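# Place foam block on the recessed far-aisle shelf

## Task

Pick up the small foam block lying on the desk and set it down on a shelf belonging to the shelving section at the far end of the aisle that sits deeper (set back) compared with the other sections. The block must rest on the shelf board itself, not on top of a carton. The robot must not topple or finish leaning, or the task counts as failed.

## Robot and tools

ROBOT. A Hello Robot Stretch 4, about 1.6 m tall, with a single arm. It has an omni-wheel base (rim within 0.23 m of the base origin), a lift that slides up a mast, a telescoping arm reaching forward, and a wrist with yaw, pitch and roll ending in a two-finger gripper. Occasionally an outside force briefly pulls on a held object or shoves a loose one.

FRAMES. Base frame: origin on the floor below the base centre, x ahead, y to the left, z up, in metres. hand_pose, a point between the open fingertips, is reported in this frame and may be slightly wrong. The odometry frame is where the base frame was when the scene began. base_odometry counts wheel rotation only, so slipping looks like travel; heading is in rad, left positive, -3.142 to 3.142. If turned_by_wheels and turned_by_imu disagree by more than about 0.1 rad over one move, the base likely bumped or slid and the odometry heading is off by roughly that difference.

move. One action per call; blocking must always be false, otherwise the call is refused. It returns within about 0.5 s while motion continues. An action holds "base", "joints" or both, optionally with "speeds", "pace" or "contact_limits"; or it is {"end_of_arm": "enable_torque"} by itself, which re-powers any wrist or gripper motor that shut off. A move with no action simply reports state and images.
- base: a single object holding one relative command, measured from where the base last reported itself (or from its current spot if a move was still running). translate_m: straight drive, forward positive, -2 to 2 m. strafe_m: sideways, left positive, -2 to 2 m. rotate_rad: spin in place, counter-clockwise positive, -3.2 to 3.2 rad. Only translate_m and strafe_m may be combined, giving a straight diagonal path without turning.
- joints: one object of absolute targets keyed by joint name. lift_m 0 to 1.2 m; arm_m 0 to 0.55 m (extension); wrist_yaw_rad -1.134 to 4.276 (0 ahead, positive left, 3.14 folded back, above 3.4 risks hitting the arm); wrist_pitch_rad -1.117 to 4.259 (0 level, 1.57 pointing down); wrist_roll_rad -1.117 to 4.259 (0 fingers level, positive clockwise seen from behind); gripper_m -0.038 to 0.141 (fingertip gap, biased by up to 0.015; -0.02 or less presses the fingers together). Out-of-range joint targets are clipped and flagged; other out-of-range values are refused, unknown keys make the call invalid.
- pace: "slow", "default", "fast" or "max". Base tops 0.1/0.3/0.4/0.6 m/s and 1/2/3/4 rad/s; lift 0.15/0.3/0.4/0.5 m/s; arm 0.1/0.4/0.6/0.7 m/s; wrist always 1.82 rad/s. A raised lift slows the base, down to 0.3 m/s and 1 rad/s at full height. speeds sets a per-joint maximum instead (not the gripper).
- contact_limits: 0 (gentlest) to 1 for arm_m, lift_m, translate_m, strafe_m, rotate_rad, default 0.5, placed next to its own command. Even at 0 the arm needs 15 to 40 N to stop; for a soft press, use 0 and aim 1 to 3 mm beyond contact. A base limit persists until the next base command. Carrying a load upward needs lift_m limit at least 0.15 for 1 kg.
- cameras: list from head_camera, head_left_camera, head_right_camera, wrist_camera, or all; [] returns no images.
A new move replaces only the targets it names; other motions carry on. Each action ends by 14 s (time_out).

wait(seconds 0 to 10, cameras) reports state, returning early once everything rests; wait(0) shows an earlier move under "earlier move". stop brakes all running motions and holds them; a "stop:" line says whether slack wheels hold again. zoom_image(camera, region [x0,y0,x1,y1] pixels, max 504x504) enlarges part of a camera's latest image. finished_scene(scene) ends the scene irreversibly; the goal must then hold without the robot.

RESULTS. "move" reads done or the worst status. base_status/joint_status: done, moving, off_target (resting short, maybe still pushing), contact_stop (blocked, now slack), time_out (target dropped), limit_stop_at_own_body, limit_stop_at_tilt (lean over 6 degrees; lift, arm and wheels go slack), torque_fault (motor limp until enable_torque). An unrequested stop, a refused move, blocks the rest of that reply's move, wait and finished_scene calls. on_its_own lists things the robot did unasked (slack joints, servo currents off rest range, tilt changes). lidar_m: 12 distances from the base origin, 30-degree sectors counter-clockwise from straight ahead (4th left, 7th behind, 10th right); "-" means nothing seen or closer than 0.25 m; it sees from about 0.15 m up, misses glass and thin legs. wrist_depth_mm: 7x7 grid of depths, 100 to 2000 mm, "-" when unknown or nearer than about 200 mm. base_tilt in degrees, forward and right positive, offset by up to 3. motor_effort in percent, peak in brackets; servo_current in mA.

GRIPPING. Command a gap more than 0.015 below the object's width; about 0.06 below resists tugs. gripper_m and "done" don't confirm a grasp; after closing to 0.015 or more, a jump in gripper servo_current does. A held load slightly raises wrist_pitch_rad after lifting to level.

AVOID. Self-collision: gripper over the base with lift under about 0.2 (0.45 pointing down); pitch below -0.2 combined with roll below -0.4 or above 4; yaw plus pitch below about -1.1; tilting or rolling while folded back past yaw 2.7; lift under about 0.05 while retracting. Don't drive, turn or brake hard with over 1 kg held and arm_m above 0.2, and avoid steady pushing with the gripper high. Avoid dropping the block, releasing it while moving, slamming into furniture, and pressing the gripper into things during base motion (wrist torque faults). The robot keeps moving while you compose replies.

Each tool is called after "Request:" by a JSON object that holds its "op" and its "data".

## Session

Request:
{"op": "move", "data": {}}

Scene clock: 0.00 s.
base_odometry: x=+0.000 y=+0.000 heading=+0.000
turned_by_wheels: +0.000
turned_by_imu: +0.000
base_tilt: forward=+0.4 right=+1.5
lidar_m: 0.98 0.98 1.13 1.93 1.07 1.58 2.71 2.70 1.20 0.99 0.99 1.15
base_status: not commanded
joint_positions: lift_m=+0.140 arm_m=+0.002 wrist_yaw_rad=+3.046 wrist_pitch_rad=+0.002 wrist_roll_rad=+0.000 gripper_m=+0.056
joint_status: not commanded
measured_speeds: all 0
motor_effort: lift_m=+20 arm_m=-4 wheel_0=+0 wheel_1=+0 wheel_2=+0
servo_current: wrist_yaw_rad=33 wrist_pitch_rad=33 wrist_roll_rad=26 gripper_m=46
hand_pose: x=-0.1056 y=+0.1144 z=+0.3181 quat_wxyz=(+0.048, -0.001, +0.000, +0.999) (m; base frame)
wrist_depth_mm: 136 139 - - - - - / 114 140 - - 1983 - - / 123 150 - - - - - / 137 192 - - 1983 - - / - - - - 1808 1808 - / 1118 1138 196 1008 1078 1205 - / 798 723 831 152 759 866 854
pictures: head_camera, head_left_camera, head_right_camera, wrist_camera

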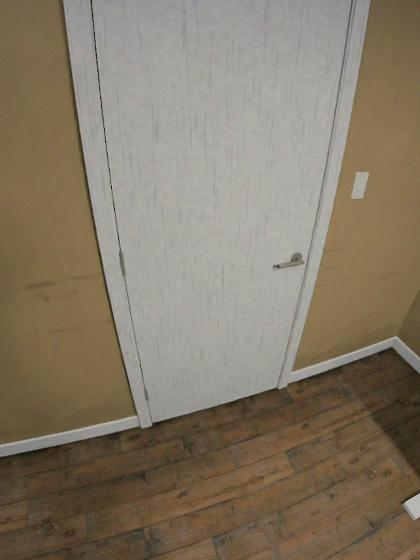

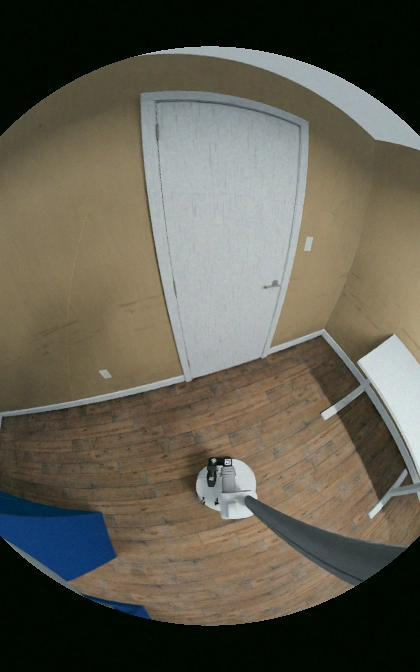

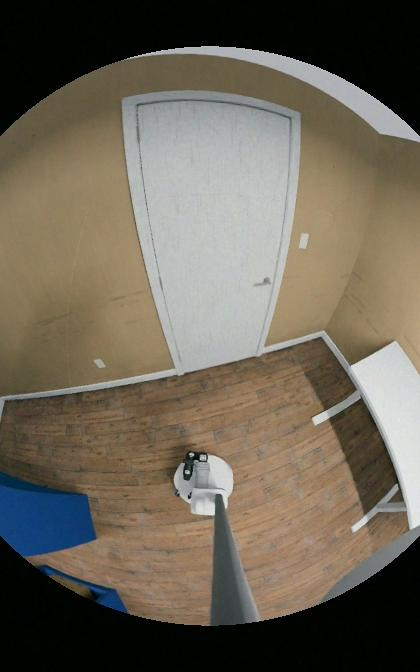

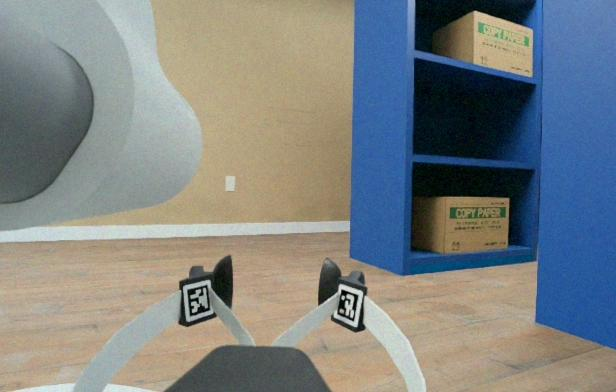

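Request:
{"op": "move", "data": {"base": {"rotate_rad": -1.5}, "joints": {"lift_m": 0.9}, "pace": "fast", "blocking": false, "cameras": []}}

Request:
{"op": "wait", "data": {"seconds": 2}}

Scene clock: 4.57 s.
move: moving
base_odometry: x=+0.000 y=+0.000 heading=-0.392
turned_by_wheels: -0.392
turned_by_imu: -0.386
base_tilt: forward=+0.4 right=+1.4
lidar_m: 1.10 0.97 1.02 1.27 1.10 1.09 1.60 2.69 2.72 1.10 0.97 1.01
base_status: rotate_rad moving
joint_positions: lift_m=+0.206 arm_m=+0.002 wrist_yaw_rad=+3.046 wrist_pitch_rad=+0.002 wrist_roll_rad=+0.000 gripper_m=+0.056
joint_status: lift_m moving
measured_speeds: translate_m=+0.001 strafe_m=-0.001 rotate_rad=-1.484 lift_m=+0.247 arm_m=+0.000 wrist_yaw_rad=+0.000 wrist_pitch_rad=+0.000 wrist_roll_rad=+0.000
motor_effort: lift_m=+28(28) arm_m=-4(4) wheel_0=+7(8) wheel_1=+9(9) wheel_2=+8(10)
servo_current: wrist_yaw_rad=39(46) wrist_pitch_rad=39(52) wrist_roll_rad=26(33) gripper_m=39(52)
hand_pose: x=-0.1056 y=+0.1144 z=+0.3832 quat_wxyz=(+0.048, -0.001, +0.000, +0.999) (m; base frame)
wrist_depth_mm: 137 139 - - - - - / 113 140 - - - - - / 121 146 1983 - - - - / 137 187 - - - - - / - - - 1983 - - 946 / 1281 1308 196 1138 178 - 976 / 917 778 960 153 866 931 917
pictures: none
No camera images: "cameras" was empty.

Scene clock: 6.57 s.
earlier move: moving
base_odometry: x=+0.000 y=+0.000 heading=-1.500
turned_by_wheels: -1.108
turned_by_imu: -1.095
base_tilt: forward=+0.4 right=+1.4
lidar_m: 0.95 0.99 1.11 0.98 1.00 1.22 2.31 1.08 1.55 2.69 2.70 1.10
base_status: done
joint_positions: lift_m=+0.891 arm_m=+0.002 wrist_yaw_rad=+3.046 wrist_pitch_rad=+0.002 wrist_roll_rad=+0.000 gripper_m=+0.056
joint_status: lift_m moving
measured_speeds: translate_m=+0.000 strafe_m=+0.000 rotate_rad=+0.000 lift_m=+0.102 arm_m=+0.000 wrist_yaw_rad=+0.000 wrist_pitch_rad=+0.000 wrist_roll_rad=+0.000
motor_effort: lift_m=+22(28) arm_m=-4(4) wheel_0=+3(8) wheel_1=-1(10) wheel_2=-1(10)
servo_current: wrist_yaw_rad=33(46) wrist_pitch_rad=33(52) wrist_roll_rad=26(33) gripper_m=39(52)
hand_pose: x=-0.1056 y=+0.1144 z=+1.0686 quat_wxyz=(+0.048, -0.001, +0.000, +0.999) (m; base frame)
wrist_depth_mm: 136 140 - - - - - / 115 140 - - - - - / 124 153 - - - - - / 137 193 - - - - - / - - - - - - - / - 174 198 - 178 - - / - 139 - 152 - - -
wait: 2.00 s; no rest
pictures: head_camera, head_left_camera, head_right_camera, wrist_camera
camera_calibration:
wrist_camera: T_world_to_cam=[[0.142551, 0.98883, 0.0435186, -0.167336], [0.0286928, 0.0398208, -0.998795, 1.11879], [-0.989371, 0.143628, -0.0226958, 0.132993], [0, 0, 0, 1]] pos_world=[0.123332, 0.101815, 1.12774]

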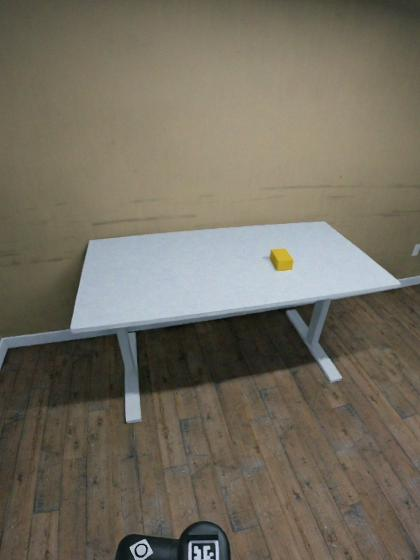

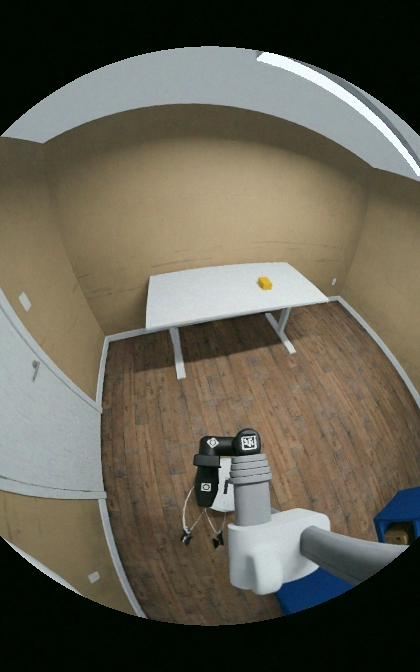

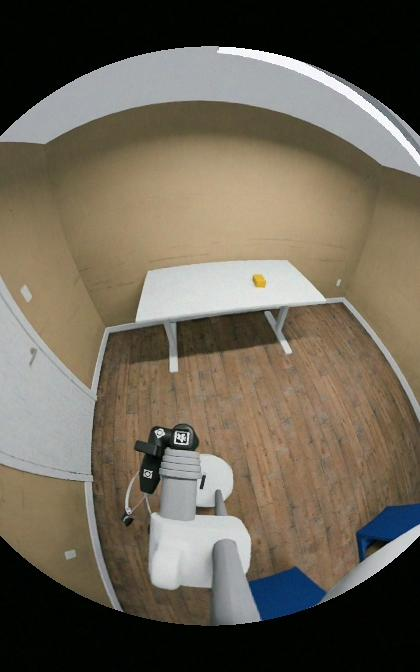

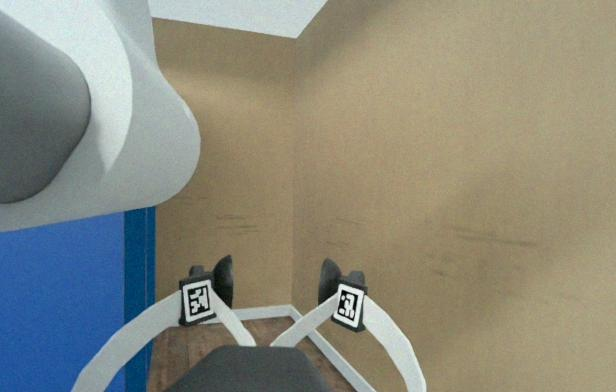

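Request:
{"op": "move", "data": {"joints": {"lift_m": 0.95, "wrist_yaw_rad": 0, "wrist_pitch_rad": 0.5, "gripper_m": 0.12}, "pace": "fast", "blocking": false, "cameras": ["head_camera"]}}

Request:
{"op": "zoom_image", "data": {"camera": "head_camera", "region": [230, 215, 330, 295]}}

Scene clock: 66.57 s.
earlier move: done
move: moving
base_odometry: x=+0.000 y=+0.000 heading=-1.500
turned_by_wheels: +0.000
turned_by_imu: -0.001
base_tilt: forward=+0.3 right=+1.4
lidar_m: 0.97 0.99 1.15 0.97 1.02 1.23 2.30 1.05 1.56 2.70 2.70 1.13
base_status: not commanded
joint_positions: lift_m=+0.946 arm_m=+0.002 wrist_yaw_rad=+2.393 wrist_pitch_rad=+0.495 wrist_roll_rad=+0.000 gripper_m=+0.076
joint_status: lift_m moving; wrist_yaw_rad moving; wrist_pitch_rad moving; gripper_m moving
measured_speeds: translate_m=+0.000 strafe_m=+0.000 rotate_rad=+0.000 lift_m=+0.069 arm_m=+0.000 wrist_yaw_rad=-1.817 wrist_pitch_rad=+0.260 wrist_roll_rad=+0.000
motor_effort: lift_m=+22(27) arm_m=-4(4) wheel_0=+3(3) wheel_1=-1(1) wheel_2=-1(1)
servo_current: wrist_yaw_rad=124(130) wrist_pitch_rad=52(104) wrist_roll_rad=33(33) gripper_m=52(85)
hand_pose: x=+0.0467 y=+0.2367 z=+0.9871 quat_wxyz=(+0.354, -0.228, +0.090, +0.902) (m; base frame)
wrist_depth_mm: - - - - - - - / - - - - - - - / - - - - - - - / - - - - - - - / 1863 1863 1863 - - - - / 1499 1464 199 1537 190 - - / 1281 1255 1366 149 1255 - -
pictures: head_camera

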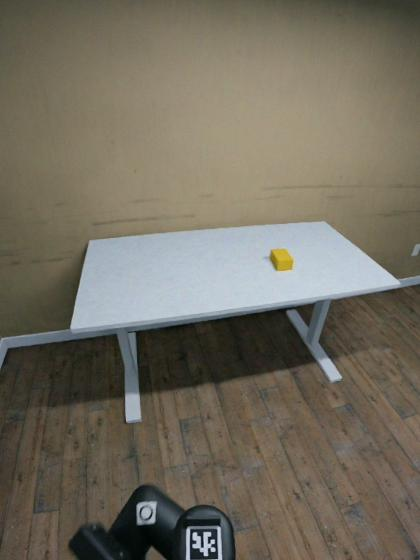

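Scaled by 5.040 from the camera's 420x560 image, which has a finer 1200x1600 frame.

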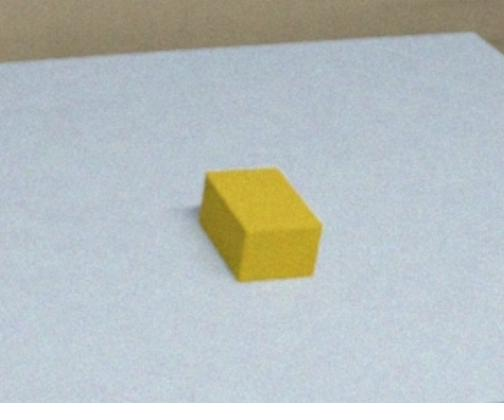

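Request:
{"op": "move", "data": {"base": {"rotate_rad": 0.17}, "pace": "fast", "blocking": false, "cameras": []}}

Request:
{"op": "wait", "data": {"seconds": 1, "cameras": []}}

Request:
{"op": "move", "data": {"base": {"strafe_m": -0.6, "translate_m": 0.1}, "pace": "fast", "blocking": false, "cameras": []}}

Request:
{"op": "wait", "data": {"seconds": 3}}

Scene clock: 81.10 s.
earlier move: done
move: moving
base_odometry: x=+0.000 y=+0.000 heading=-1.341
turned_by_wheels: +0.159
turned_by_imu: +0.156
base_tilt: forward=+0.4 right=+1.4
lidar_m: 0.98 1.03 1.06 0.98 1.03 1.39 1.06 1.10 1.59 2.69 1.51 1.05
base_status: rotate_rad moving
joint_positions: lift_m=+0.950 arm_m=+0.002 wrist_yaw_rad=+0.003 wrist_pitch_rad=+0.500 wrist_roll_rad=+0.000 gripper_m=+0.120
joint_status: all done
measured_speeds: translate_m=+0.000 strafe_m=+0.000 rotate_rad=+0.225 lift_m=+0.000 arm_m=+0.000 wrist_yaw_rad=+0.000 wrist_pitch_rad=+0.000 wrist_roll_rad=+0.000
motor_effort: lift_m=+23(24) arm_m=-4(4) wheel_0=-4(7) wheel_1=-2(7) wheel_2=+0(7)
servo_current: wrist_yaw_rad=33(39) wrist_pitch_rad=46(46) wrist_roll_rad=26(33) gripper_m=46(52)
hand_pose: x=+0.4266 y=-0.0866 z=+0.9897 quat_wxyz=(+0.969, +0.000, +0.247, +0.002) (m; base frame)
wrist_depth_mm: - - - - - - - / - - - - - - - / - - - - - - - / 1708 - - - - - 1397 / 1708 1808 1756 1863 1863 1921 1921 / 1499 220 1430 1576 197 1576 1576 / 1308 1255 1308 152 1308 1308 1336
pictures: none
No camera images: "cameras" was empty.

Scene clock: 81.67 s.
earlier move: done
base_odometry: x=+0.000 y=+0.000 heading=-1.330
turned_by_wheels: +0.011
turned_by_imu: +0.011
base_tilt: forward=+0.6 right=+1.3
lidar_m: 0.98 1.02 1.05 0.97 1.05 1.39 1.06 1.09 1.58 2.69 1.46 1.06
base_status: done
joint_positions: lift_m=+0.950 arm_m=+0.002 wrist_yaw_rad=+0.003 wrist_pitch_rad=+0.500 wrist_roll_rad=+0.000 gripper_m=+0.120
joint_status: all done
measured_speeds: all 0
motor_effort: lift_m=+24(24) arm_m=-4(4) wheel_0=-3(7) wheel_1=-1(7) wheel_2=+1(7)
servo_current: wrist_yaw_rad=39(46) wrist_pitch_rad=39(52) wrist_roll_rad=26(33) gripper_m=46(52)
hand_pose: x=+0.4266 y=-0.0866 z=+0.9897 quat_wxyz=(+0.969, +0.000, +0.247, +0.002) (m; base frame)
wrist_depth_mm: - - - - - - - / - - - - - - - / 1618 - - - - - - / - - - - - - - / 1708 1756 1756 1863 1921 1921 1863 / 1464 220 184 1618 198 1576 1576 / 1308 1255 1336 152 1308 1336 1308
wait: 0.57 of 1 s (the move ended)
pictures: none
No camera images: "cameras" was empty.

Scene clock: 82.17 s.
move: moving
base_odometry: x=-0.040 y=-0.017 heading=-1.330
turned_by_wheels: +0.000
turned_by_imu: -0.001
base_tilt: forward=+0.2 right=+1.4
lidar_m: 0.96 1.04 1.10 1.03 1.09 1.44 1.08 1.09 1.51 2.64 1.46 1.04
base_status: translate_m moving; strafe_m moving
joint_positions: lift_m=+0.950 arm_m=+0.002 wrist_yaw_rad=+0.003 wrist_pitch_rad=+0.500 wrist_roll_rad=+0.000 gripper_m=+0.120
joint_status: not commanded
measured_speeds: translate_m=+0.026 strafe_m=-0.164 rotate_rad=-0.001 lift_m=+0.000 arm_m=+0.000 wrist_yaw_rad=+0.000 wrist_pitch_rad=+0.000 wrist_roll_rad=+0.000
motor_effort: lift_m=+24(24) arm_m=-4(4) wheel_0=+10(10) wheel_1=-9(10) wheel_2=-4(5)
servo_current: wrist_yaw_rad=33(39) wrist_pitch_rad=46(46) wrist_roll_rad=33(33) gripper_m=46(46)
hand_pose: x=+0.4266 y=-0.0866 z=+0.9897 quat_wxyz=(+0.969, +0.000, +0.247, +0.002) (m; base frame)
wrist_depth_mm: - - - - - - - / - - - - - - - / - - - - - - - / 1756 - - - - - - / 1756 1756 1756 1863 1863 1921 1863 / 1499 220 1430 1576 198 1537 1576 / 1281 1229 1308 152 1336 1308 1336
pictures: none
No camera images: "cameras" was empty.

Scene clock: 84.93 s.
earlier move: done
base_odometry: x=-0.559 y=-0.240 heading=-1.330
turned_by_wheels: +0.000
turned_by_imu: -0.002
base_tilt: forward=+0.4 right=+1.4
lidar_m: 0.91 0.95 1.27 1.59 1.66 1.22 1.16 1.27 2.20 2.09 2.18 0.95
base_status: done
joint_positions: lift_m=+0.950 arm_m=+0.002 wrist_yaw_rad=+0.003 wrist_pitch_rad=+0.500 wrist_roll_rad=+0.000 gripper_m=+0.120
joint_status: not commanded
measured_speeds: all 0
motor_effort: lift_m=+23(24) arm_m=-4(4) wheel_0=+0(11) wheel_1=+0(11) wheel_2=-3(6)
servo_current: wrist_yaw_rad=26(46) wrist_pitch_rad=39(59) wrist_roll_rad=26(39) gripper_m=39(52)
hand_pose: x=+0.4266 y=-0.0866 z=+0.9897 quat_wxyz=(+0.969, +0.000, +0.247, +0.002) (m; base frame)
wrist_depth_mm: - - - - - - - / - - - - - - - / - - - - - - - / - - - - - - - / 1708 1756 1808 1808 1808 1863 1863 / 1430 199 1397 1576 195 1576 1576 / 1308 1229 1336 152 1336 1336 1366
wait: 2.77 of 3 s (the move ended)
pictures: head_camera, head_left_camera, head_right_camera, wrist_camera
camera_calibration:
wrist_camera: T_world_to_cam=[[-0.0181135, -0.997965, 0.0611362, -0.16194], [-0.498402, -0.0439952, -0.865829, 1.11875], [0.866757, -0.0461535, -0.496591, 0.347386], [0, 0, 0, 1]] pos_world=[0.253553, -0.0963575, 1.15105]

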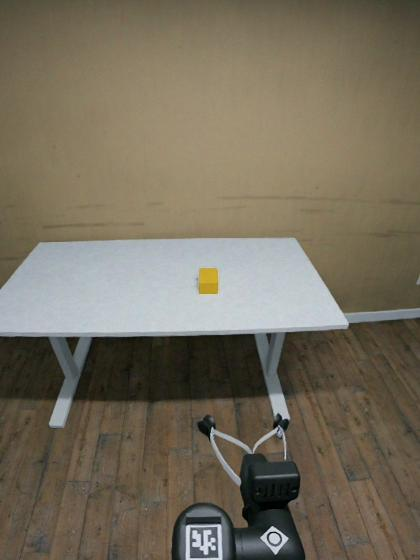

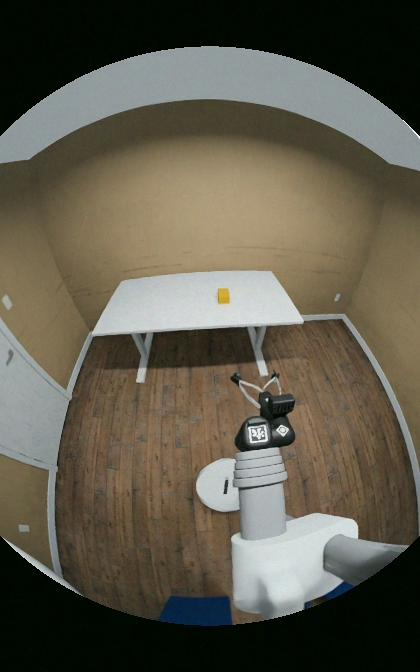

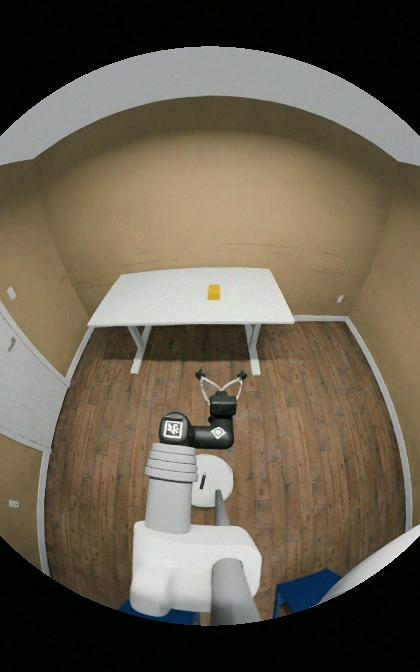

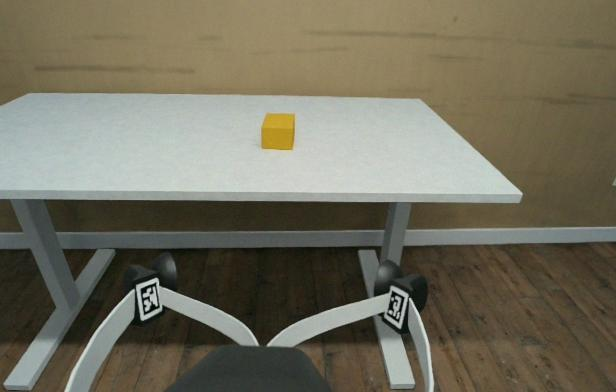

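Request:
{"op": "move", "data": {"base": {"translate_m": 0.42, "strafe_m": 0.04}, "pace": "fast", "blocking": false, "cameras": []}}

Request:
{"op": "wait", "data": {"seconds": 3, "cameras": ["head_camera", "wrist_camera"]}}

Scene clock: 104.90 s.
move: moving
base_odometry: x=-0.545 y=-0.279 heading=-1.330
turned_by_wheels: +0.000
turned_by_imu: -0.001
base_tilt: forward=+0.4 right=+1.3
lidar_m: 0.85 0.89 1.20 1.59 1.66 1.25 1.16 1.30 2.23 2.08 2.15 0.91
base_status: translate_m moving; strafe_m moving
joint_positions: lift_m=+0.950 arm_m=+0.002 wrist_yaw_rad=+0.003 wrist_pitch_rad=+0.500 wrist_roll_rad=+0.000 gripper_m=+0.120
joint_status: not commanded
measured_speeds: translate_m=+0.153 strafe_m=+0.012 rotate_rad=-0.002 lift_m=+0.000 arm_m=+0.000 wrist_yaw_rad=+0.000 wrist_pitch_rad=+0.000 wrist_roll_rad=+0.000
motor_effort: lift_m=+23(23) arm_m=-4(4) wheel_0=+5(6) wheel_1=+9(9) wheel_2=-11(11)
servo_current: wrist_yaw_rad=39(46) wrist_pitch_rad=39(52) wrist_roll_rad=26(33) gripper_m=52(52)
hand_pose: x=+0.4266 y=-0.0866 z=+0.9897 quat_wxyz=(+0.969, +0.000, +0.247, +0.002) (m; base frame)
wrist_depth_mm: - - - - - - - / - - - - - - - / - - - - - - - / - - - - - - - / - 1708 1756 1808 1808 1863 1863 / 1464 200 1430 1618 195 1576 1576 / 1308 1229 1336 152 1308 1281 1397
pictures: none
No camera images: "cameras" was empty.

Scene clock: 107.17 s.
earlier move: done
base_odometry: x=-0.420 y=-0.638 heading=-1.330
turned_by_wheels: +0.000
turned_by_imu: -0.001
base_tilt: forward=+0.3 right=+1.5
lidar_m: 0.48 0.51 0.69 1.55 1.61 2.18 1.55 1.64 2.21 2.12 0.73 0.53
base_status: done
joint_positions: lift_m=+0.950 arm_m=+0.002 wrist_yaw_rad=+0.003 wrist_pitch_rad=+0.500 wrist_roll_rad=+0.000 gripper_m=+0.120
joint_status: not commanded
measured_speeds: all 0
motor_effort: lift_m=+23(23) arm_m=-4(4) wheel_0=+1(7) wheel_1=+2(9) wheel_2=+0(12)
servo_current: wrist_yaw_rad=26(46) wrist_pitch_rad=39(52) wrist_roll_rad=33(39) gripper_m=46(52)
hand_pose: x=+0.4266 y=-0.0866 z=+0.9897 quat_wxyz=(+0.969, +0.000, +0.247, +0.002) (m; base frame)
wrist_depth_mm: - - - - - - - / - - - - - - - / - - - - - - - / - - - 615 - - - / - - - - - - - / - 186 171 - 193 - - / - 1205 - - - - -
wait: 2.27 of 3 s (the move ended)
pictures: head_camera, wrist_camera
camera_calibration:
wrist_camera: T_world_to_cam=[[-0.0181755, -0.997964, 0.061136, -0.161929], [-0.498405, -0.0439641, -0.865829, 1.11875], [0.866754, -0.0462074, -0.496591, 0.347386], [0, 0, 0, 1]] pos_world=[0.253547, -0.0963625, 1.15105]

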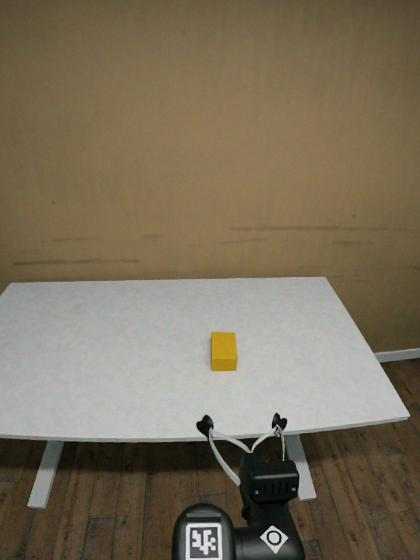

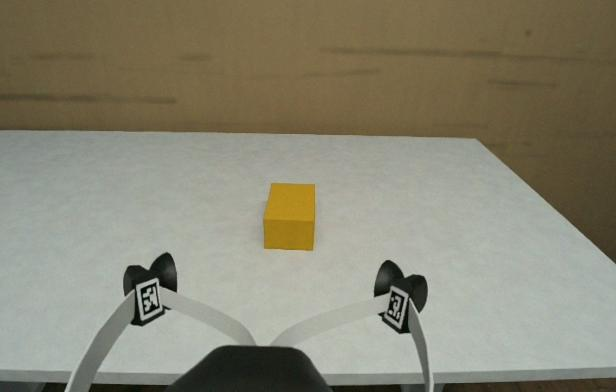

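Request:
{"op": "move", "data": {"base": {"strafe_m": -0.014}, "joints": {"lift_m": 0.72, "wrist_pitch_rad": 0.3, "gripper_m": 0.135}, "pace": "default", "blocking": false, "cameras": []}}

Request:
{"op": "wait", "data": {"seconds": 2, "cameras": []}}

Request:
{"op": "move", "data": {"joints": {"arm_m": 0.25}, "contact_limits": {"arm_m": 0.2}, "blocking": false, "cameras": []}}

Request:
{"op": "wait", "data": {"seconds": 2, "cameras": ["head_camera", "wrist_camera"]}}

Scene clock: 135.00 s.
move: moving
base_odometry: x=-0.433 y=-0.642 heading=-1.330
turned_by_wheels: +0.000
turned_by_imu: -0.001
base_tilt: forward=+0.5 right=+1.3
lidar_m: 0.49 0.53 0.71 1.56 1.63 2.21 1.57 1.66 2.21 2.09 0.70 0.52
base_status: strafe_m moving
joint_positions: lift_m=+0.911 arm_m=+0.002 wrist_yaw_rad=+0.003 wrist_pitch_rad=+0.306 wrist_roll_rad=+0.000 gripper_m=+0.132
joint_status: lift_m moving; wrist_pitch_rad moving; gripper_m moving
measured_speeds: translate_m=+0.000 strafe_m=+0.000 rotate_rad=+0.000 lift_m=-0.149 arm_m=+0.000 wrist_yaw_rad=+0.000 wrist_pitch_rad=-0.002 wrist_roll_rad=+0.000
motor_effort: lift_m=+13(22) arm_m=-4(4) wheel_0=+2(8) wheel_1=+1(8) wheel_2=+0(2)
servo_current: wrist_yaw_rad=33(46) wrist_pitch_rad=46(91) wrist_roll_rad=33(33) gripper_m=0(78)
hand_pose: x=+0.4484 y=-0.0865 z=+1.0025 quat_wxyz=(+0.988, +0.000, +0.152, +0.002) (m; base frame)
wrist_depth_mm: - - - - - - - / - - - - - - - / - - - - - - - / - - - - - - - / - - - - - - - / - 187 177 569 195 - - / - - - - - - -
pictures: none
No camera images: "cameras" was empty.

Scene clock: 136.53 s.
earlier move: done
base_odometry: x=-0.433 y=-0.642 heading=-1.330
turned_by_wheels: +0.000
turned_by_imu: +0.000
base_tilt: forward=+0.3 right=+1.4
lidar_m: 0.50 0.51 0.69 1.56 1.63 2.21 1.55 1.64 2.22 2.10 0.72 0.53
base_status: done
joint_positions: lift_m=+0.720 arm_m=+0.002 wrist_yaw_rad=+0.003 wrist_pitch_rad=+0.306 wrist_roll_rad=+0.000 gripper_m=+0.135
joint_status: all done
measured_speeds: all 0
motor_effort: lift_m=+13(22) arm_m=-4(4) wheel_0=+2(8) wheel_1=+0(8) wheel_2=+0(2)
servo_current: wrist_yaw_rad=26(46) wrist_pitch_rad=39(91) wrist_roll_rad=20(33) gripper_m=39(98)
hand_pose: x=+0.4484 y=-0.0865 z=+0.8118 quat_wxyz=(+0.988, +0.000, +0.152, +0.002) (m; base frame)
wrist_depth_mm: - - - - - - - / - - - - - - - / - - - - - - - / - - - - - - - / - - - - - - - / - 187 171 - 195 - - / - 1160 1229 - 1281 1255 1308
wait: 1.53 of 2 s (the move ended)
pictures: none
No camera images: "cameras" was empty.

Scene clock: 137.03 s.
move: moving
base_odometry: x=-0.433 y=-0.642 heading=-1.330
turned_by_wheels: +0.000
turned_by_imu: +0.000
base_tilt: forward=+0.6 right=+1.3
lidar_m: 0.48 0.53 0.70 1.56 1.65 2.21 1.58 1.66 2.20 2.10 0.73 0.55
base_status: not commanded
joint_positions: lift_m=+0.720 arm_m=+0.054 wrist_yaw_rad=+0.003 wrist_pitch_rad=+0.306 wrist_roll_rad=+0.000 gripper_m=+0.135
joint_status: arm_m moving
measured_speeds: translate_m=+0.000 strafe_m=+0.000 rotate_rad=+0.000 lift_m=+0.000 arm_m=+0.198 wrist_yaw_rad=+0.000 wrist_pitch_rad=+0.000 wrist_roll_rad=+0.000
motor_effort: lift_m=+13(14) arm_m=+4(9) wheel_0=+2(2) wheel_1=+0(0) wheel_2=+0(0)
servo_current: wrist_yaw_rad=33(39) wrist_pitch_rad=52(52) wrist_roll_rad=26(33) gripper_m=46(52)
contact_limits: arm_m 0.2
hand_pose: x=+0.5007 y=-0.0865 z=+0.8118 quat_wxyz=(+0.988, +0.000, +0.152, +0.002) (m; base frame)
wrist_depth_mm: - - - - - - - / - - - - - - - / - - - - - - - / - - - 469 - - - / - - - - - - - / - 186 171 - 195 - - / - 1182 - - 1281 1281 1255
pictures: none
No camera images: "cameras" was empty.

Scene clock: 138.40 s.
earlier move: done
base_odometry: x=-0.433 y=-0.642 heading=-1.330
turned_by_wheels: +0.000
turned_by_imu: +0.000
base_tilt: forward=+0.3 right=+1.3
lidar_m: 0.50 0.50 0.71 1.57 1.63 2.24 1.56 1.63 2.20 2.09 0.73 0.52
base_status: not commanded
joint_positions: lift_m=+0.720 arm_m=+0.250 wrist_yaw_rad=+0.003 wrist_pitch_rad=+0.306 wrist_roll_rad=+0.000 gripper_m=+0.135
joint_status: all done
measured_speeds: all 0
motor_effort: lift_m=+14(14) arm_m=+7(9) wheel_0=+2(2) wheel_1=+0(0) wheel_2=+0(0)
servo_current: wrist_yaw_rad=39(46) wrist_pitch_rad=52(59) wrist_roll_rad=26(39) gripper_m=52(52)
contact_limits: arm_m 0.2
hand_pose: x=+0.6959 y=-0.0865 z=+0.8118 quat_wxyz=(+0.988, +0.000, +0.152, +0.002) (m; base frame)
wrist_depth_mm: - - - - - - - / - - - - - - - / - - - - - - - / - - 300 327 - - - / - - 271 268 - - - / - 187 182 278 195 - - / - - - - - - -
wait: 1.37 of 2 s (the move ended)
pictures: head_camera, wrist_camera
camera_calibration:
wrist_camera: T_world_to_cam=[[-0.0295661, -0.998, 0.0558813, -0.133904], [-0.322501, -0.0433916, -0.945574, 1.04131], [0.946107, -0.0459787, -0.320573, -0.172511], [0, 0, 0, 1]] pos_world=[0.49508, -0.0963836, 0.93682]

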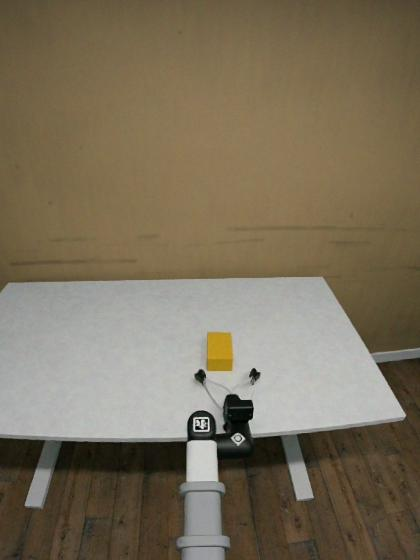

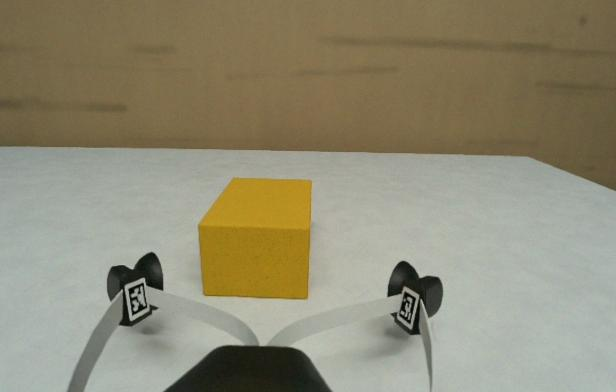

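Request:
{"op": "move", "data": {"base": {"strafe_m": 0.013}, "joints": {"lift_m": 0.716}, "blocking": false, "cameras": []}}

Request:
{"op": "wait", "data": {"seconds": 1, "cameras": []}}

Request:
{"op": "move", "data": {"joints": {"arm_m": 0.35}, "contact_limits": {"arm_m": 0.2}, "blocking": false, "cameras": []}}

Request:
{"op": "wait", "data": {"seconds": 1.5, "cameras": ["head_camera", "wrist_camera"]}}

Scene clock: 151.63 s.
move: moving
base_odometry: x=-0.421 y=-0.639 heading=-1.330
turned_by_wheels: +0.000
turned_by_imu: -0.001
base_tilt: forward=+0.3 right=+1.4
lidar_m: 0.45 0.51 0.72 1.54 1.63 2.19 1.59 1.65 2.23 2.10 0.72 0.54
base_status: strafe_m moving
joint_positions: lift_m=+0.716 arm_m=+0.250 wrist_yaw_rad=+0.003 wrist_pitch_rad=+0.306 wrist_roll_rad=+0.000 gripper_m=+0.135
joint_status: lift_m moving
measured_speeds: all 0
motor_effort: lift_m=+15(15) arm_m=+7(7) wheel_0=-1(8) wheel_1=+3(8) wheel_2=+0(2)
servo_current: wrist_yaw_rad=33(46) wrist_pitch_rad=52(59) wrist_roll_rad=26(33) gripper_m=39(52)
contact_limits: arm_m 0.2
hand_pose: x=+0.6959 y=-0.0865 z=+0.8078 quat_wxyz=(+0.988, +0.000, +0.152, +0.002) (m; base frame)
wrist_depth_mm: - - - - - - - / - - - - - - - / - - - - - - - / - - 286 315 - - - / - - 270 270 - - - / - 187 177 278 196 - - / - - - - - - -
pictures: none
No camera images: "cameras" was empty.

Scene clock: 152.00 s.
earlier move: done
base_odometry: x=-0.421 y=-0.639 heading=-1.330
turned_by_wheels: +0.000
turned_by_imu: +0.000
base_tilt: forward=+0.4 right=+1.3
lidar_m: 0.49 0.51 0.69 1.55 1.63 2.19 1.55 1.67 2.26 2.10 0.72 0.52
base_status: done
joint_positions: lift_m=+0.716 arm_m=+0.250 wrist_yaw_rad=+0.003 wrist_pitch_rad=+0.306 wrist_roll_rad=+0.000 gripper_m=+0.135
joint_status: all done
measured_speeds: all 0
motor_effort: lift_m=+14(15) arm_m=+6(7) wheel_0=-2(8) wheel_1=+2(8) wheel_2=+0(2)
servo_current: wrist_yaw_rad=33(46) wrist_pitch_rad=59(72) wrist_roll_rad=26(33) gripper_m=39(52)
contact_limits: arm_m 0.2
hand_pose: x=+0.6959 y=-0.0865 z=+0.8078 quat_wxyz=(+0.988, +0.000, +0.152, +0.002) (m; base frame)
wrist_depth_mm: - - - - - - - / - - - - - - - / - - - - - - - / - - 287 315 - - - / - - 271 270 - - - / - 187 177 278 195 - - / - - - - - - -
wait: 0.37 of 1 s (the move ended)
pictures: none
No camera images: "cameras" was empty.

Scene clock: 152.50 s.
move: moving
base_odometry: x=-0.421 y=-0.639 heading=-1.330
turned_by_wheels: +0.000
turned_by_imu: +0.000
base_tilt: forward=+0.4 right=+1.3
lidar_m: 0.50 0.49 0.69 1.55 1.64 2.22 1.57 1.67 2.24 2.10 0.73 0.51
base_status: not commanded
joint_positions: lift_m=+0.716 arm_m=+0.302 wrist_yaw_rad=+0.003 wrist_pitch_rad=+0.306 wrist_roll_rad=+0.000 gripper_m=+0.135
joint_status: arm_m moving
measured_speeds: translate_m=+0.000 strafe_m=+0.000 rotate_rad=+0.000 lift_m=+0.000 arm_m=+0.198 wrist_yaw_rad=+0.000 wrist_pitch_rad=+0.000 wrist_roll_rad=+0.000
motor_effort: lift_m=+14(14) arm_m=+6(9) wheel_0=-2(2) wheel_1=+2(2) wheel_2=+0(0)
servo_current: wrist_yaw_rad=46(46) wrist_pitch_rad=59(59) wrist_roll_rad=33(33) gripper_m=39(52)
contact_limits: arm_m 0.2
hand_pose: x=+0.7484 y=-0.0866 z=+0.8078 quat_wxyz=(+0.988, +0.000, +0.152, +0.002) (m; base frame)
wrist_depth_mm: - - - - - - - / - - - - - - - / - - - - - - - / - - 285 291 - - - / - - 229 227 - - - / - 186 230 233 195 - - / - - - - - - -
pictures: none
No camera images: "cameras" was empty.

Scene clock: 153.30 s.
earlier move: done
base_odometry: x=-0.421 y=-0.639 heading=-1.330
turned_by_wheels: +0.000
turned_by_imu: +0.000
base_tilt: forward=+0.4 right=+1.4
lidar_m: 0.48 0.49 0.68 1.55 1.64 2.20 1.57 1.66 2.23 2.10 0.71 0.52
base_status: not commanded
joint_positions: lift_m=+0.716 arm_m=+0.350 wrist_yaw_rad=+0.003 wrist_pitch_rad=+0.306 wrist_roll_rad=+0.000 gripper_m=+0.135
joint_status: all done
measured_speeds: all 0
motor_effort: lift_m=+14(14) arm_m=+6(9) wheel_0=-2(2) wheel_1=+2(2) wheel_2=+0(0)
servo_current: wrist_yaw_rad=39(46) wrist_pitch_rad=52(59) wrist_roll_rad=26(33) gripper_m=46(52)
contact_limits: arm_m 0.2
hand_pose: x=+0.7960 y=-0.0866 z=+0.8078 quat_wxyz=(+0.988, +0.000, +0.152, +0.002) (m; base frame)
wrist_depth_mm: - - - - - - - / - - - - - - - / - - - - - - - / - - - - - - - / - - 214 217 - - - / - 186 181 179 196 - - / - - 190 - - - -
wait: 0.80 of 1.5 s (the move ended)
pictures: head_camera, wrist_camera
camera_calibration:
wrist_camera: T_world_to_cam=[[-0.0295933, -0.997999, 0.0558809, -0.130708], [-0.322491, -0.043383, -0.945578, 1.06978], [0.94611, -0.0460039, -0.320562, -0.268432], [0, 0, 0, 1]] pos_world=[0.595092, -0.0963856, 0.932814]

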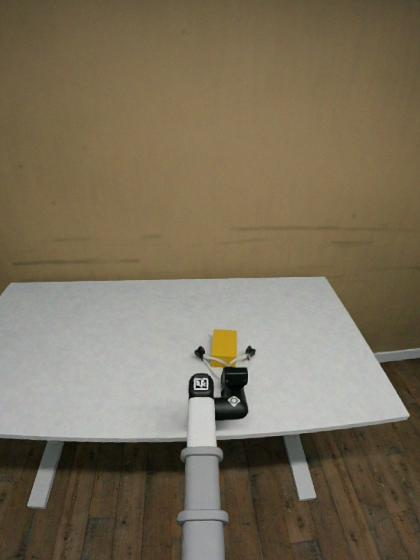

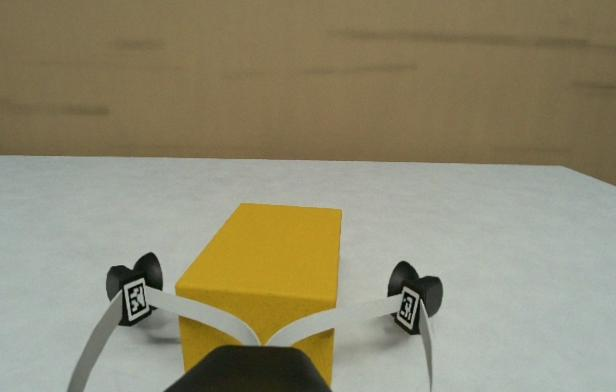

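Request:
{"op": "move", "data": {"joints": {"gripper_m": 0.022}, "blocking": false, "cameras": []}}

Request:
{"op": "wait", "data": {"seconds": 2, "cameras": ["wrist_camera"]}}

Request:
{"op": "move", "data": {"joints": {"lift_m": 0.85}, "blocking": false, "cameras": []}}

Request:
{"op": "wait", "data": {"seconds": 1, "cameras": ["wrist_camera"]}}

Scene clock: 161.80 s.
move: moving
base_odometry: x=-0.421 y=-0.639 heading=-1.330
turned_by_wheels: +0.000
turned_by_imu: -0.001
base_tilt: forward=+0.4 right=+1.3
lidar_m: 0.49 0.50 0.70 1.56 1.62 2.19 1.56 1.69 2.24 2.12 0.72 0.51
base_status: not commanded
joint_positions: lift_m=+0.716 arm_m=+0.350 wrist_yaw_rad=+0.003 wrist_pitch_rad=+0.306 wrist_roll_rad=+0.000 gripper_m=+0.122
joint_status: gripper_m moving
measured_speeds: all 0
motor_effort: lift_m=+14(14) arm_m=+6(7) wheel_0=-2(2) wheel_1=+2(2) wheel_2=+0(0)
servo_current: wrist_yaw_rad=33(46) wrist_pitch_rad=52(59) wrist_roll_rad=26(33) gripper_m=78(98)
contact_limits: arm_m 0.2
hand_pose: x=+0.7960 y=-0.0866 z=+0.8078 quat_wxyz=(+0.988, +0.000, +0.152, +0.002) (m; base frame)
wrist_depth_mm: - - - - - - - / - - - - - - - / - - - - - - - / - - - 287 - - - / - - 215 218 - - - / - 190 182 180 195 - - / - - 190 - - - -
pictures: none
No camera images: "cameras" was empty.

Scene clock: 163.33 s.
earlier move: done
base_odometry: x=-0.421 y=-0.639 heading=-1.330
turned_by_wheels: +0.000
turned_by_imu: +0.000
base_tilt: forward=+0.3 right=+1.5
lidar_m: 0.50 0.51 0.70 1.56 1.61 2.17 1.58 1.68 2.23 2.10 0.74 0.53
base_status: not commanded
joint_positions: lift_m=+0.716 arm_m=+0.350 wrist_yaw_rad=+0.003 wrist_pitch_rad=+0.306 wrist_roll_rad=+0.000 gripper_m=+0.023
joint_status: all done
measured_speeds: all 0
motor_effort: lift_m=+14(14) arm_m=+6(7) wheel_0=-2(2) wheel_1=+1(2) wheel_2=+0(0)
servo_current: wrist_yaw_rad=39(46) wrist_pitch_rad=52(59) wrist_roll_rad=26(33) gripper_m=111(260)
contact_limits: arm_m 0.2
hand_pose: x=+0.7960 y=-0.0866 z=+0.8078 quat_wxyz=(+0.988, +0.000, +0.152, +0.002) (m; base frame)
wrist_depth_mm: - - - - - - - / - - - - - - - / - - - - - - - / - - - - - - - / - - 202 205 - - - / - 171 161 162 182 - - / - - 166 164 - - -
wait: 1.53 of 2 s (the move ended)
pictures: wrist_camera
camera_calibration:
wrist_camera: T_world_to_cam=[[-0.0295934, -0.997999, 0.055881, -0.130708], [-0.322491, -0.0433831, -0.945578, 1.06978], [0.94611, -0.0460039, -0.320561, -0.268434], [0, 0, 0, 1]] pos_world=[0.595094, -0.0963856, 0.932814]

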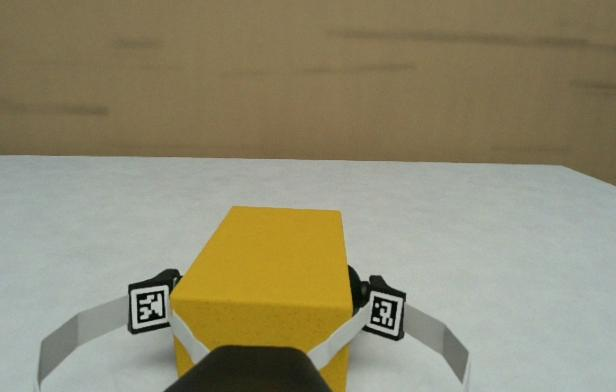

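Scene clock: 163.83 s.
move: moving
base_odometry: x=-0.421 y=-0.639 heading=-1.330
turned_by_wheels: +0.000
turned_by_imu: +0.000
base_tilt: forward=+0.4 right=+1.5
lidar_m: 0.49 0.52 0.72 1.58 1.63 2.20 1.56 1.67 2.23 2.11 0.74 0.52
base_status: not commanded
joint_positions: lift_m=+0.755 arm_m=+0.350 wrist_yaw_rad=+0.003 wrist_pitch_rad=+0.306 wrist_roll_rad=+0.000 gripper_m=+0.023
joint_status: lift_m moving
measured_speeds: translate_m=+0.000 strafe_m=+0.000 rotate_rad=+0.000 lift_m=+0.149 arm_m=+0.000 wrist_yaw_rad=+0.000 wrist_pitch_rad=+0.000 wrist_roll_rad=+0.000
motor_effort: lift_m=+25(27) arm_m=+6(6) wheel_0=-2(2) wheel_1=+2(2) wheel_2=+0(0)
servo_current: wrist_yaw_rad=39(39) wrist_pitch_rad=39(52) wrist_roll_rad=33(39) gripper_m=117(124)
contact_limits: arm_m 0.2
hand_pose: x=+0.7960 y=-0.0866 z=+0.8462 quat_wxyz=(+0.988, +0.000, +0.152, +0.002) (m; base frame)
wrist_depth_mm: - - - - - - - / - - - - - - - / - - - - - - - / - - - - - - - / - - 202 205 - - - / - 171 162 162 182 - - / - - 165 164 - - -
pictures: none
No camera images: "cameras" was empty.

Scene clock: 164.83 s.
earlier move: moving
base_odometry: x=-0.421 y=-0.639 heading=-1.330
turned_by_wheels: +0.000
turned_by_imu: +0.000
base_tilt: forward=+0.3 right=+1.4
lidar_m: 0.50 0.51 0.70 1.56 1.62 2.20 1.58 1.65 2.25 2.10 0.74 0.51
base_status: not commanded
joint_positions: lift_m=+0.850 arm_m=+0.350 wrist_yaw_rad=+0.003 wrist_pitch_rad=+0.306 wrist_roll_rad=+0.000 gripper_m=+0.023
joint_status: lift_m moving
measured_speeds: all 0
motor_effort: lift_m=+24(27) arm_m=+6(6) wheel_0=-2(2) wheel_1=+2(2) wheel_2=+0(0)
servo_current: wrist_yaw_rad=39(46) wrist_pitch_rad=33(59) wrist_roll_rad=20(39) gripper_m=117(124)
contact_limits: arm_m 0.2
hand_pose: x=+0.7960 y=-0.0866 z=+0.9409 quat_wxyz=(+0.988, +0.000, +0.152, +0.002) (m; base frame)
wrist_depth_mm: - - - - - - - / - - - - - - - / - - - - - - - / - - - - - - - / - - 201 206 - - - / - 170 162 162 182 - - / - - 166 164 - - -
wait: 1.00 s; no rest
pictures: wrist_camera
camera_calibration:
wrist_camera: T_world_to_cam=[[-0.0295935, -0.997999, 0.055881, -0.138148], [-0.322491, -0.043383, -0.945578, 1.19566], [0.94611, -0.046004, -0.320562, -0.225762], [0, 0, 0, 1]] pos_world=[0.595097, -0.0963856, 1.06594]

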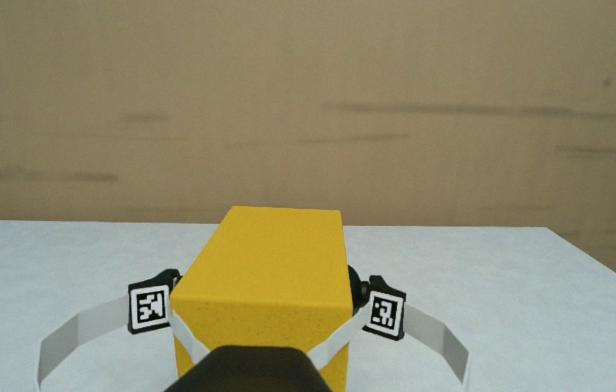

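Request:
{"op": "move", "data": {"base": {"translate_m": -0.45}, "joints": {"arm_m": 0.05}, "pace": "fast", "blocking": false, "cameras": []}}

Request:
{"op": "wait", "data": {"seconds": 2.5, "cameras": []}}

Request:
{"op": "move", "data": {"base": {"rotate_rad": -1.57}, "joints": {"lift_m": 0.6}, "pace": "default", "blocking": false, "cameras": []}}

Request:
{"op": "wait", "data": {"seconds": 3}}

Scene clock: 176.80 s.
earlier move: done
move: moving
base_odometry: x=-0.431 y=-0.596 heading=-1.330
turned_by_wheels: +0.000
turned_by_imu: -0.001
base_tilt: forward=+0.4 right=+1.4
lidar_m: 0.53 0.56 0.74 1.57 1.59 2.18 1.54 1.61 2.23 2.12 0.81 0.58
base_status: translate_m moving
joint_positions: lift_m=+0.850 arm_m=+0.272 wrist_yaw_rad=+0.003 wrist_pitch_rad=+0.306 wrist_roll_rad=+0.000 gripper_m=+0.023
joint_status: arm_m moving; the others done
measured_speeds: translate_m=-0.168 strafe_m=+0.002 rotate_rad=+0.001 lift_m=+0.000 arm_m=-0.297 wrist_yaw_rad=+0.000 wrist_pitch_rad=+0.000 wrist_roll_rad=+0.000
motor_effort: lift_m=+24(24) arm_m=-4(11) wheel_0=-7(8) wheel_1=-5(6) wheel_2=+13(13)
servo_current: wrist_yaw_rad=33(39) wrist_pitch_rad=65(65) wrist_roll_rad=26(33) gripper_m=117(124)
hand_pose: x=+0.7177 y=-0.0866 z=+0.9409 quat_wxyz=(+0.988, +0.000, +0.152, +0.002) (m; base frame)
wrist_depth_mm: - - - - - - - / - - - - - - - / - - - - - - - / - - - - - - - / - - 201 206 - - - / - 170 162 162 182 - - / - - 166 164 - - -
pictures: none
No camera images: "cameras" was empty.

Scene clock: 178.90 s.
earlier move: done
base_odometry: x=-0.528 y=-0.202 heading=-1.330
turned_by_wheels: +0.000
turned_by_imu: +0.000
base_tilt: forward=+0.4 right=+1.3
lidar_m: 0.93 0.97 1.64 1.54 1.62 1.20 1.13 1.24 1.52 2.12 2.19 0.98
base_status: done
joint_positions: lift_m=+0.850 arm_m=+0.050 wrist_yaw_rad=+0.003 wrist_pitch_rad=+0.306 wrist_roll_rad=+0.000 gripper_m=+0.023
joint_status: all done
measured_speeds: all 0
motor_effort: lift_m=+24(24) arm_m=-6(11) wheel_0=-3(8) wheel_1=-1(7) wheel_2=-1(13)
servo_current: wrist_yaw_rad=39(46) wrist_pitch_rad=46(65) wrist_roll_rad=26(33) gripper_m=111(124)
hand_pose: x=+0.4964 y=-0.0866 z=+0.9410 quat_wxyz=(+0.988, +0.000, +0.152, +0.002) (m; base frame)
wrist_depth_mm: - - - - - - - / - - - - - - - / - - - - - - - / - - - - - - - / - - 201 206 - - - / - 172 161 162 182 1808 1708 / 1308 1430 165 163 1397 1336 1499
wait: 2.10 of 2.5 s (the move ended)
pictures: none
No camera images: "cameras" was empty.

Scene clock: 179.40 s.
move: moving
base_odometry: x=-0.528 y=-0.202 heading=-1.591
turned_by_wheels: -0.261
turned_by_imu: -0.257
base_tilt: forward=+0.4 right=+1.6
lidar_m: 0.93 0.89 1.07 1.56 1.56 1.78 1.13 1.12 1.23 2.16 2.14 1.13
base_status: rotate_rad moving
joint_positions: lift_m=+0.811 arm_m=+0.050 wrist_yaw_rad=+0.003 wrist_pitch_rad=+0.306 wrist_roll_rad=+0.000 gripper_m=+0.023
joint_status: lift_m moving
measured_speeds: translate_m=+0.000 strafe_m=-0.001 rotate_rad=-0.991 lift_m=-0.149 arm_m=+0.000 wrist_yaw_rad=+0.000 wrist_pitch_rad=+0.000 wrist_roll_rad=+0.000
motor_effort: lift_m=+12(21) arm_m=-6(6) wheel_0=+6(8) wheel_1=+8(8) wheel_2=+7(8)
servo_current: wrist_yaw_rad=52(52) wrist_pitch_rad=46(65) wrist_roll_rad=33(33) gripper_m=111(130)
hand_pose: x=+0.4964 y=-0.0866 z=+0.9025 quat_wxyz=(+0.988, +0.000, +0.152, +0.002) (m; base frame)
wrist_depth_mm: - - - - - - - / - - - - - - - / - - - - - - - / - - - - - - - / - - 201 206 - - - / - 173 162 162 182 1808 1756 / 1308 1336 165 163 1397 1308 1430
pictures: none
No camera images: "cameras" was empty.

Scene clock: 181.00 s.
earlier move: done
base_odometry: x=-0.528 y=-0.201 heading=-2.900
turned_by_wheels: -1.309
turned_by_imu: -1.293
base_tilt: forward=+0.4 right=+1.3
lidar_m: 2.13 2.20 0.97 0.94 0.96 1.66 1.55 1.61 1.17 1.10 1.25 2.25
base_status: done
joint_positions: lift_m=+0.600 arm_m=+0.050 wrist_yaw_rad=+0.003 wrist_pitch_rad=+0.306 wrist_roll_rad=+0.000 gripper_m=+0.023
joint_status: all done
measured_speeds: all 0
motor_effort: lift_m=+14(21) arm_m=-6(6) wheel_0=+1(8) wheel_1=+1(9) wheel_2=+0(8)
servo_current: wrist_yaw_rad=39(52) wrist_pitch_rad=46(65) wrist_roll_rad=26(33) gripper_m=117(130)
hand_pose: x=+0.4964 y=-0.0866 z=+0.6918 quat_wxyz=(+0.988, +0.000, +0.152, +0.001) (m; base frame)
wrist_depth_mm: - - - - - - - / - - - - - - - / - - - - - - - / - - - 255 - - - / 1708 1708 216 205 1808 1808 1921 / 1308 175 162 162 182 1464 1397 / 1008 1060 165 164 1098 1008 1160
wait: 1.60 of 3 s (the move ended)
pictures: head_camera, head_left_camera, head_right_camera, wrist_camera
camera_calibration:
wrist_camera: T_world_to_cam=[[-0.0297246, -0.997995, 0.0558811, -0.133063], [-0.322496, -0.0433408, -0.945578, 0.863473], [0.946104, -0.0461284, -0.320561, -0.022181], [0, 0, 0, 1]] pos_world=[0.295497, -0.0963954, 0.816806]

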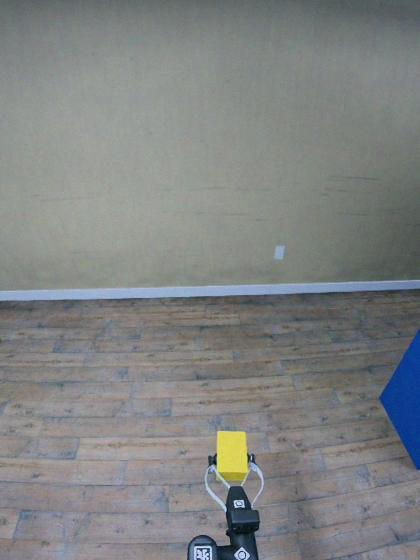

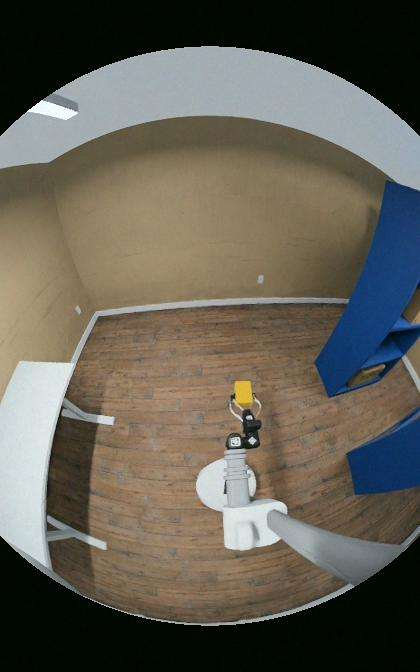

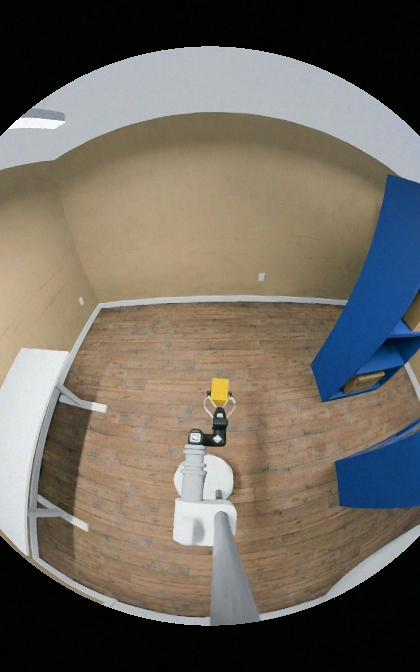

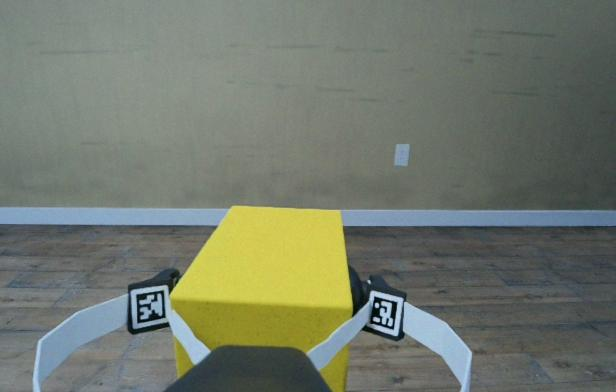

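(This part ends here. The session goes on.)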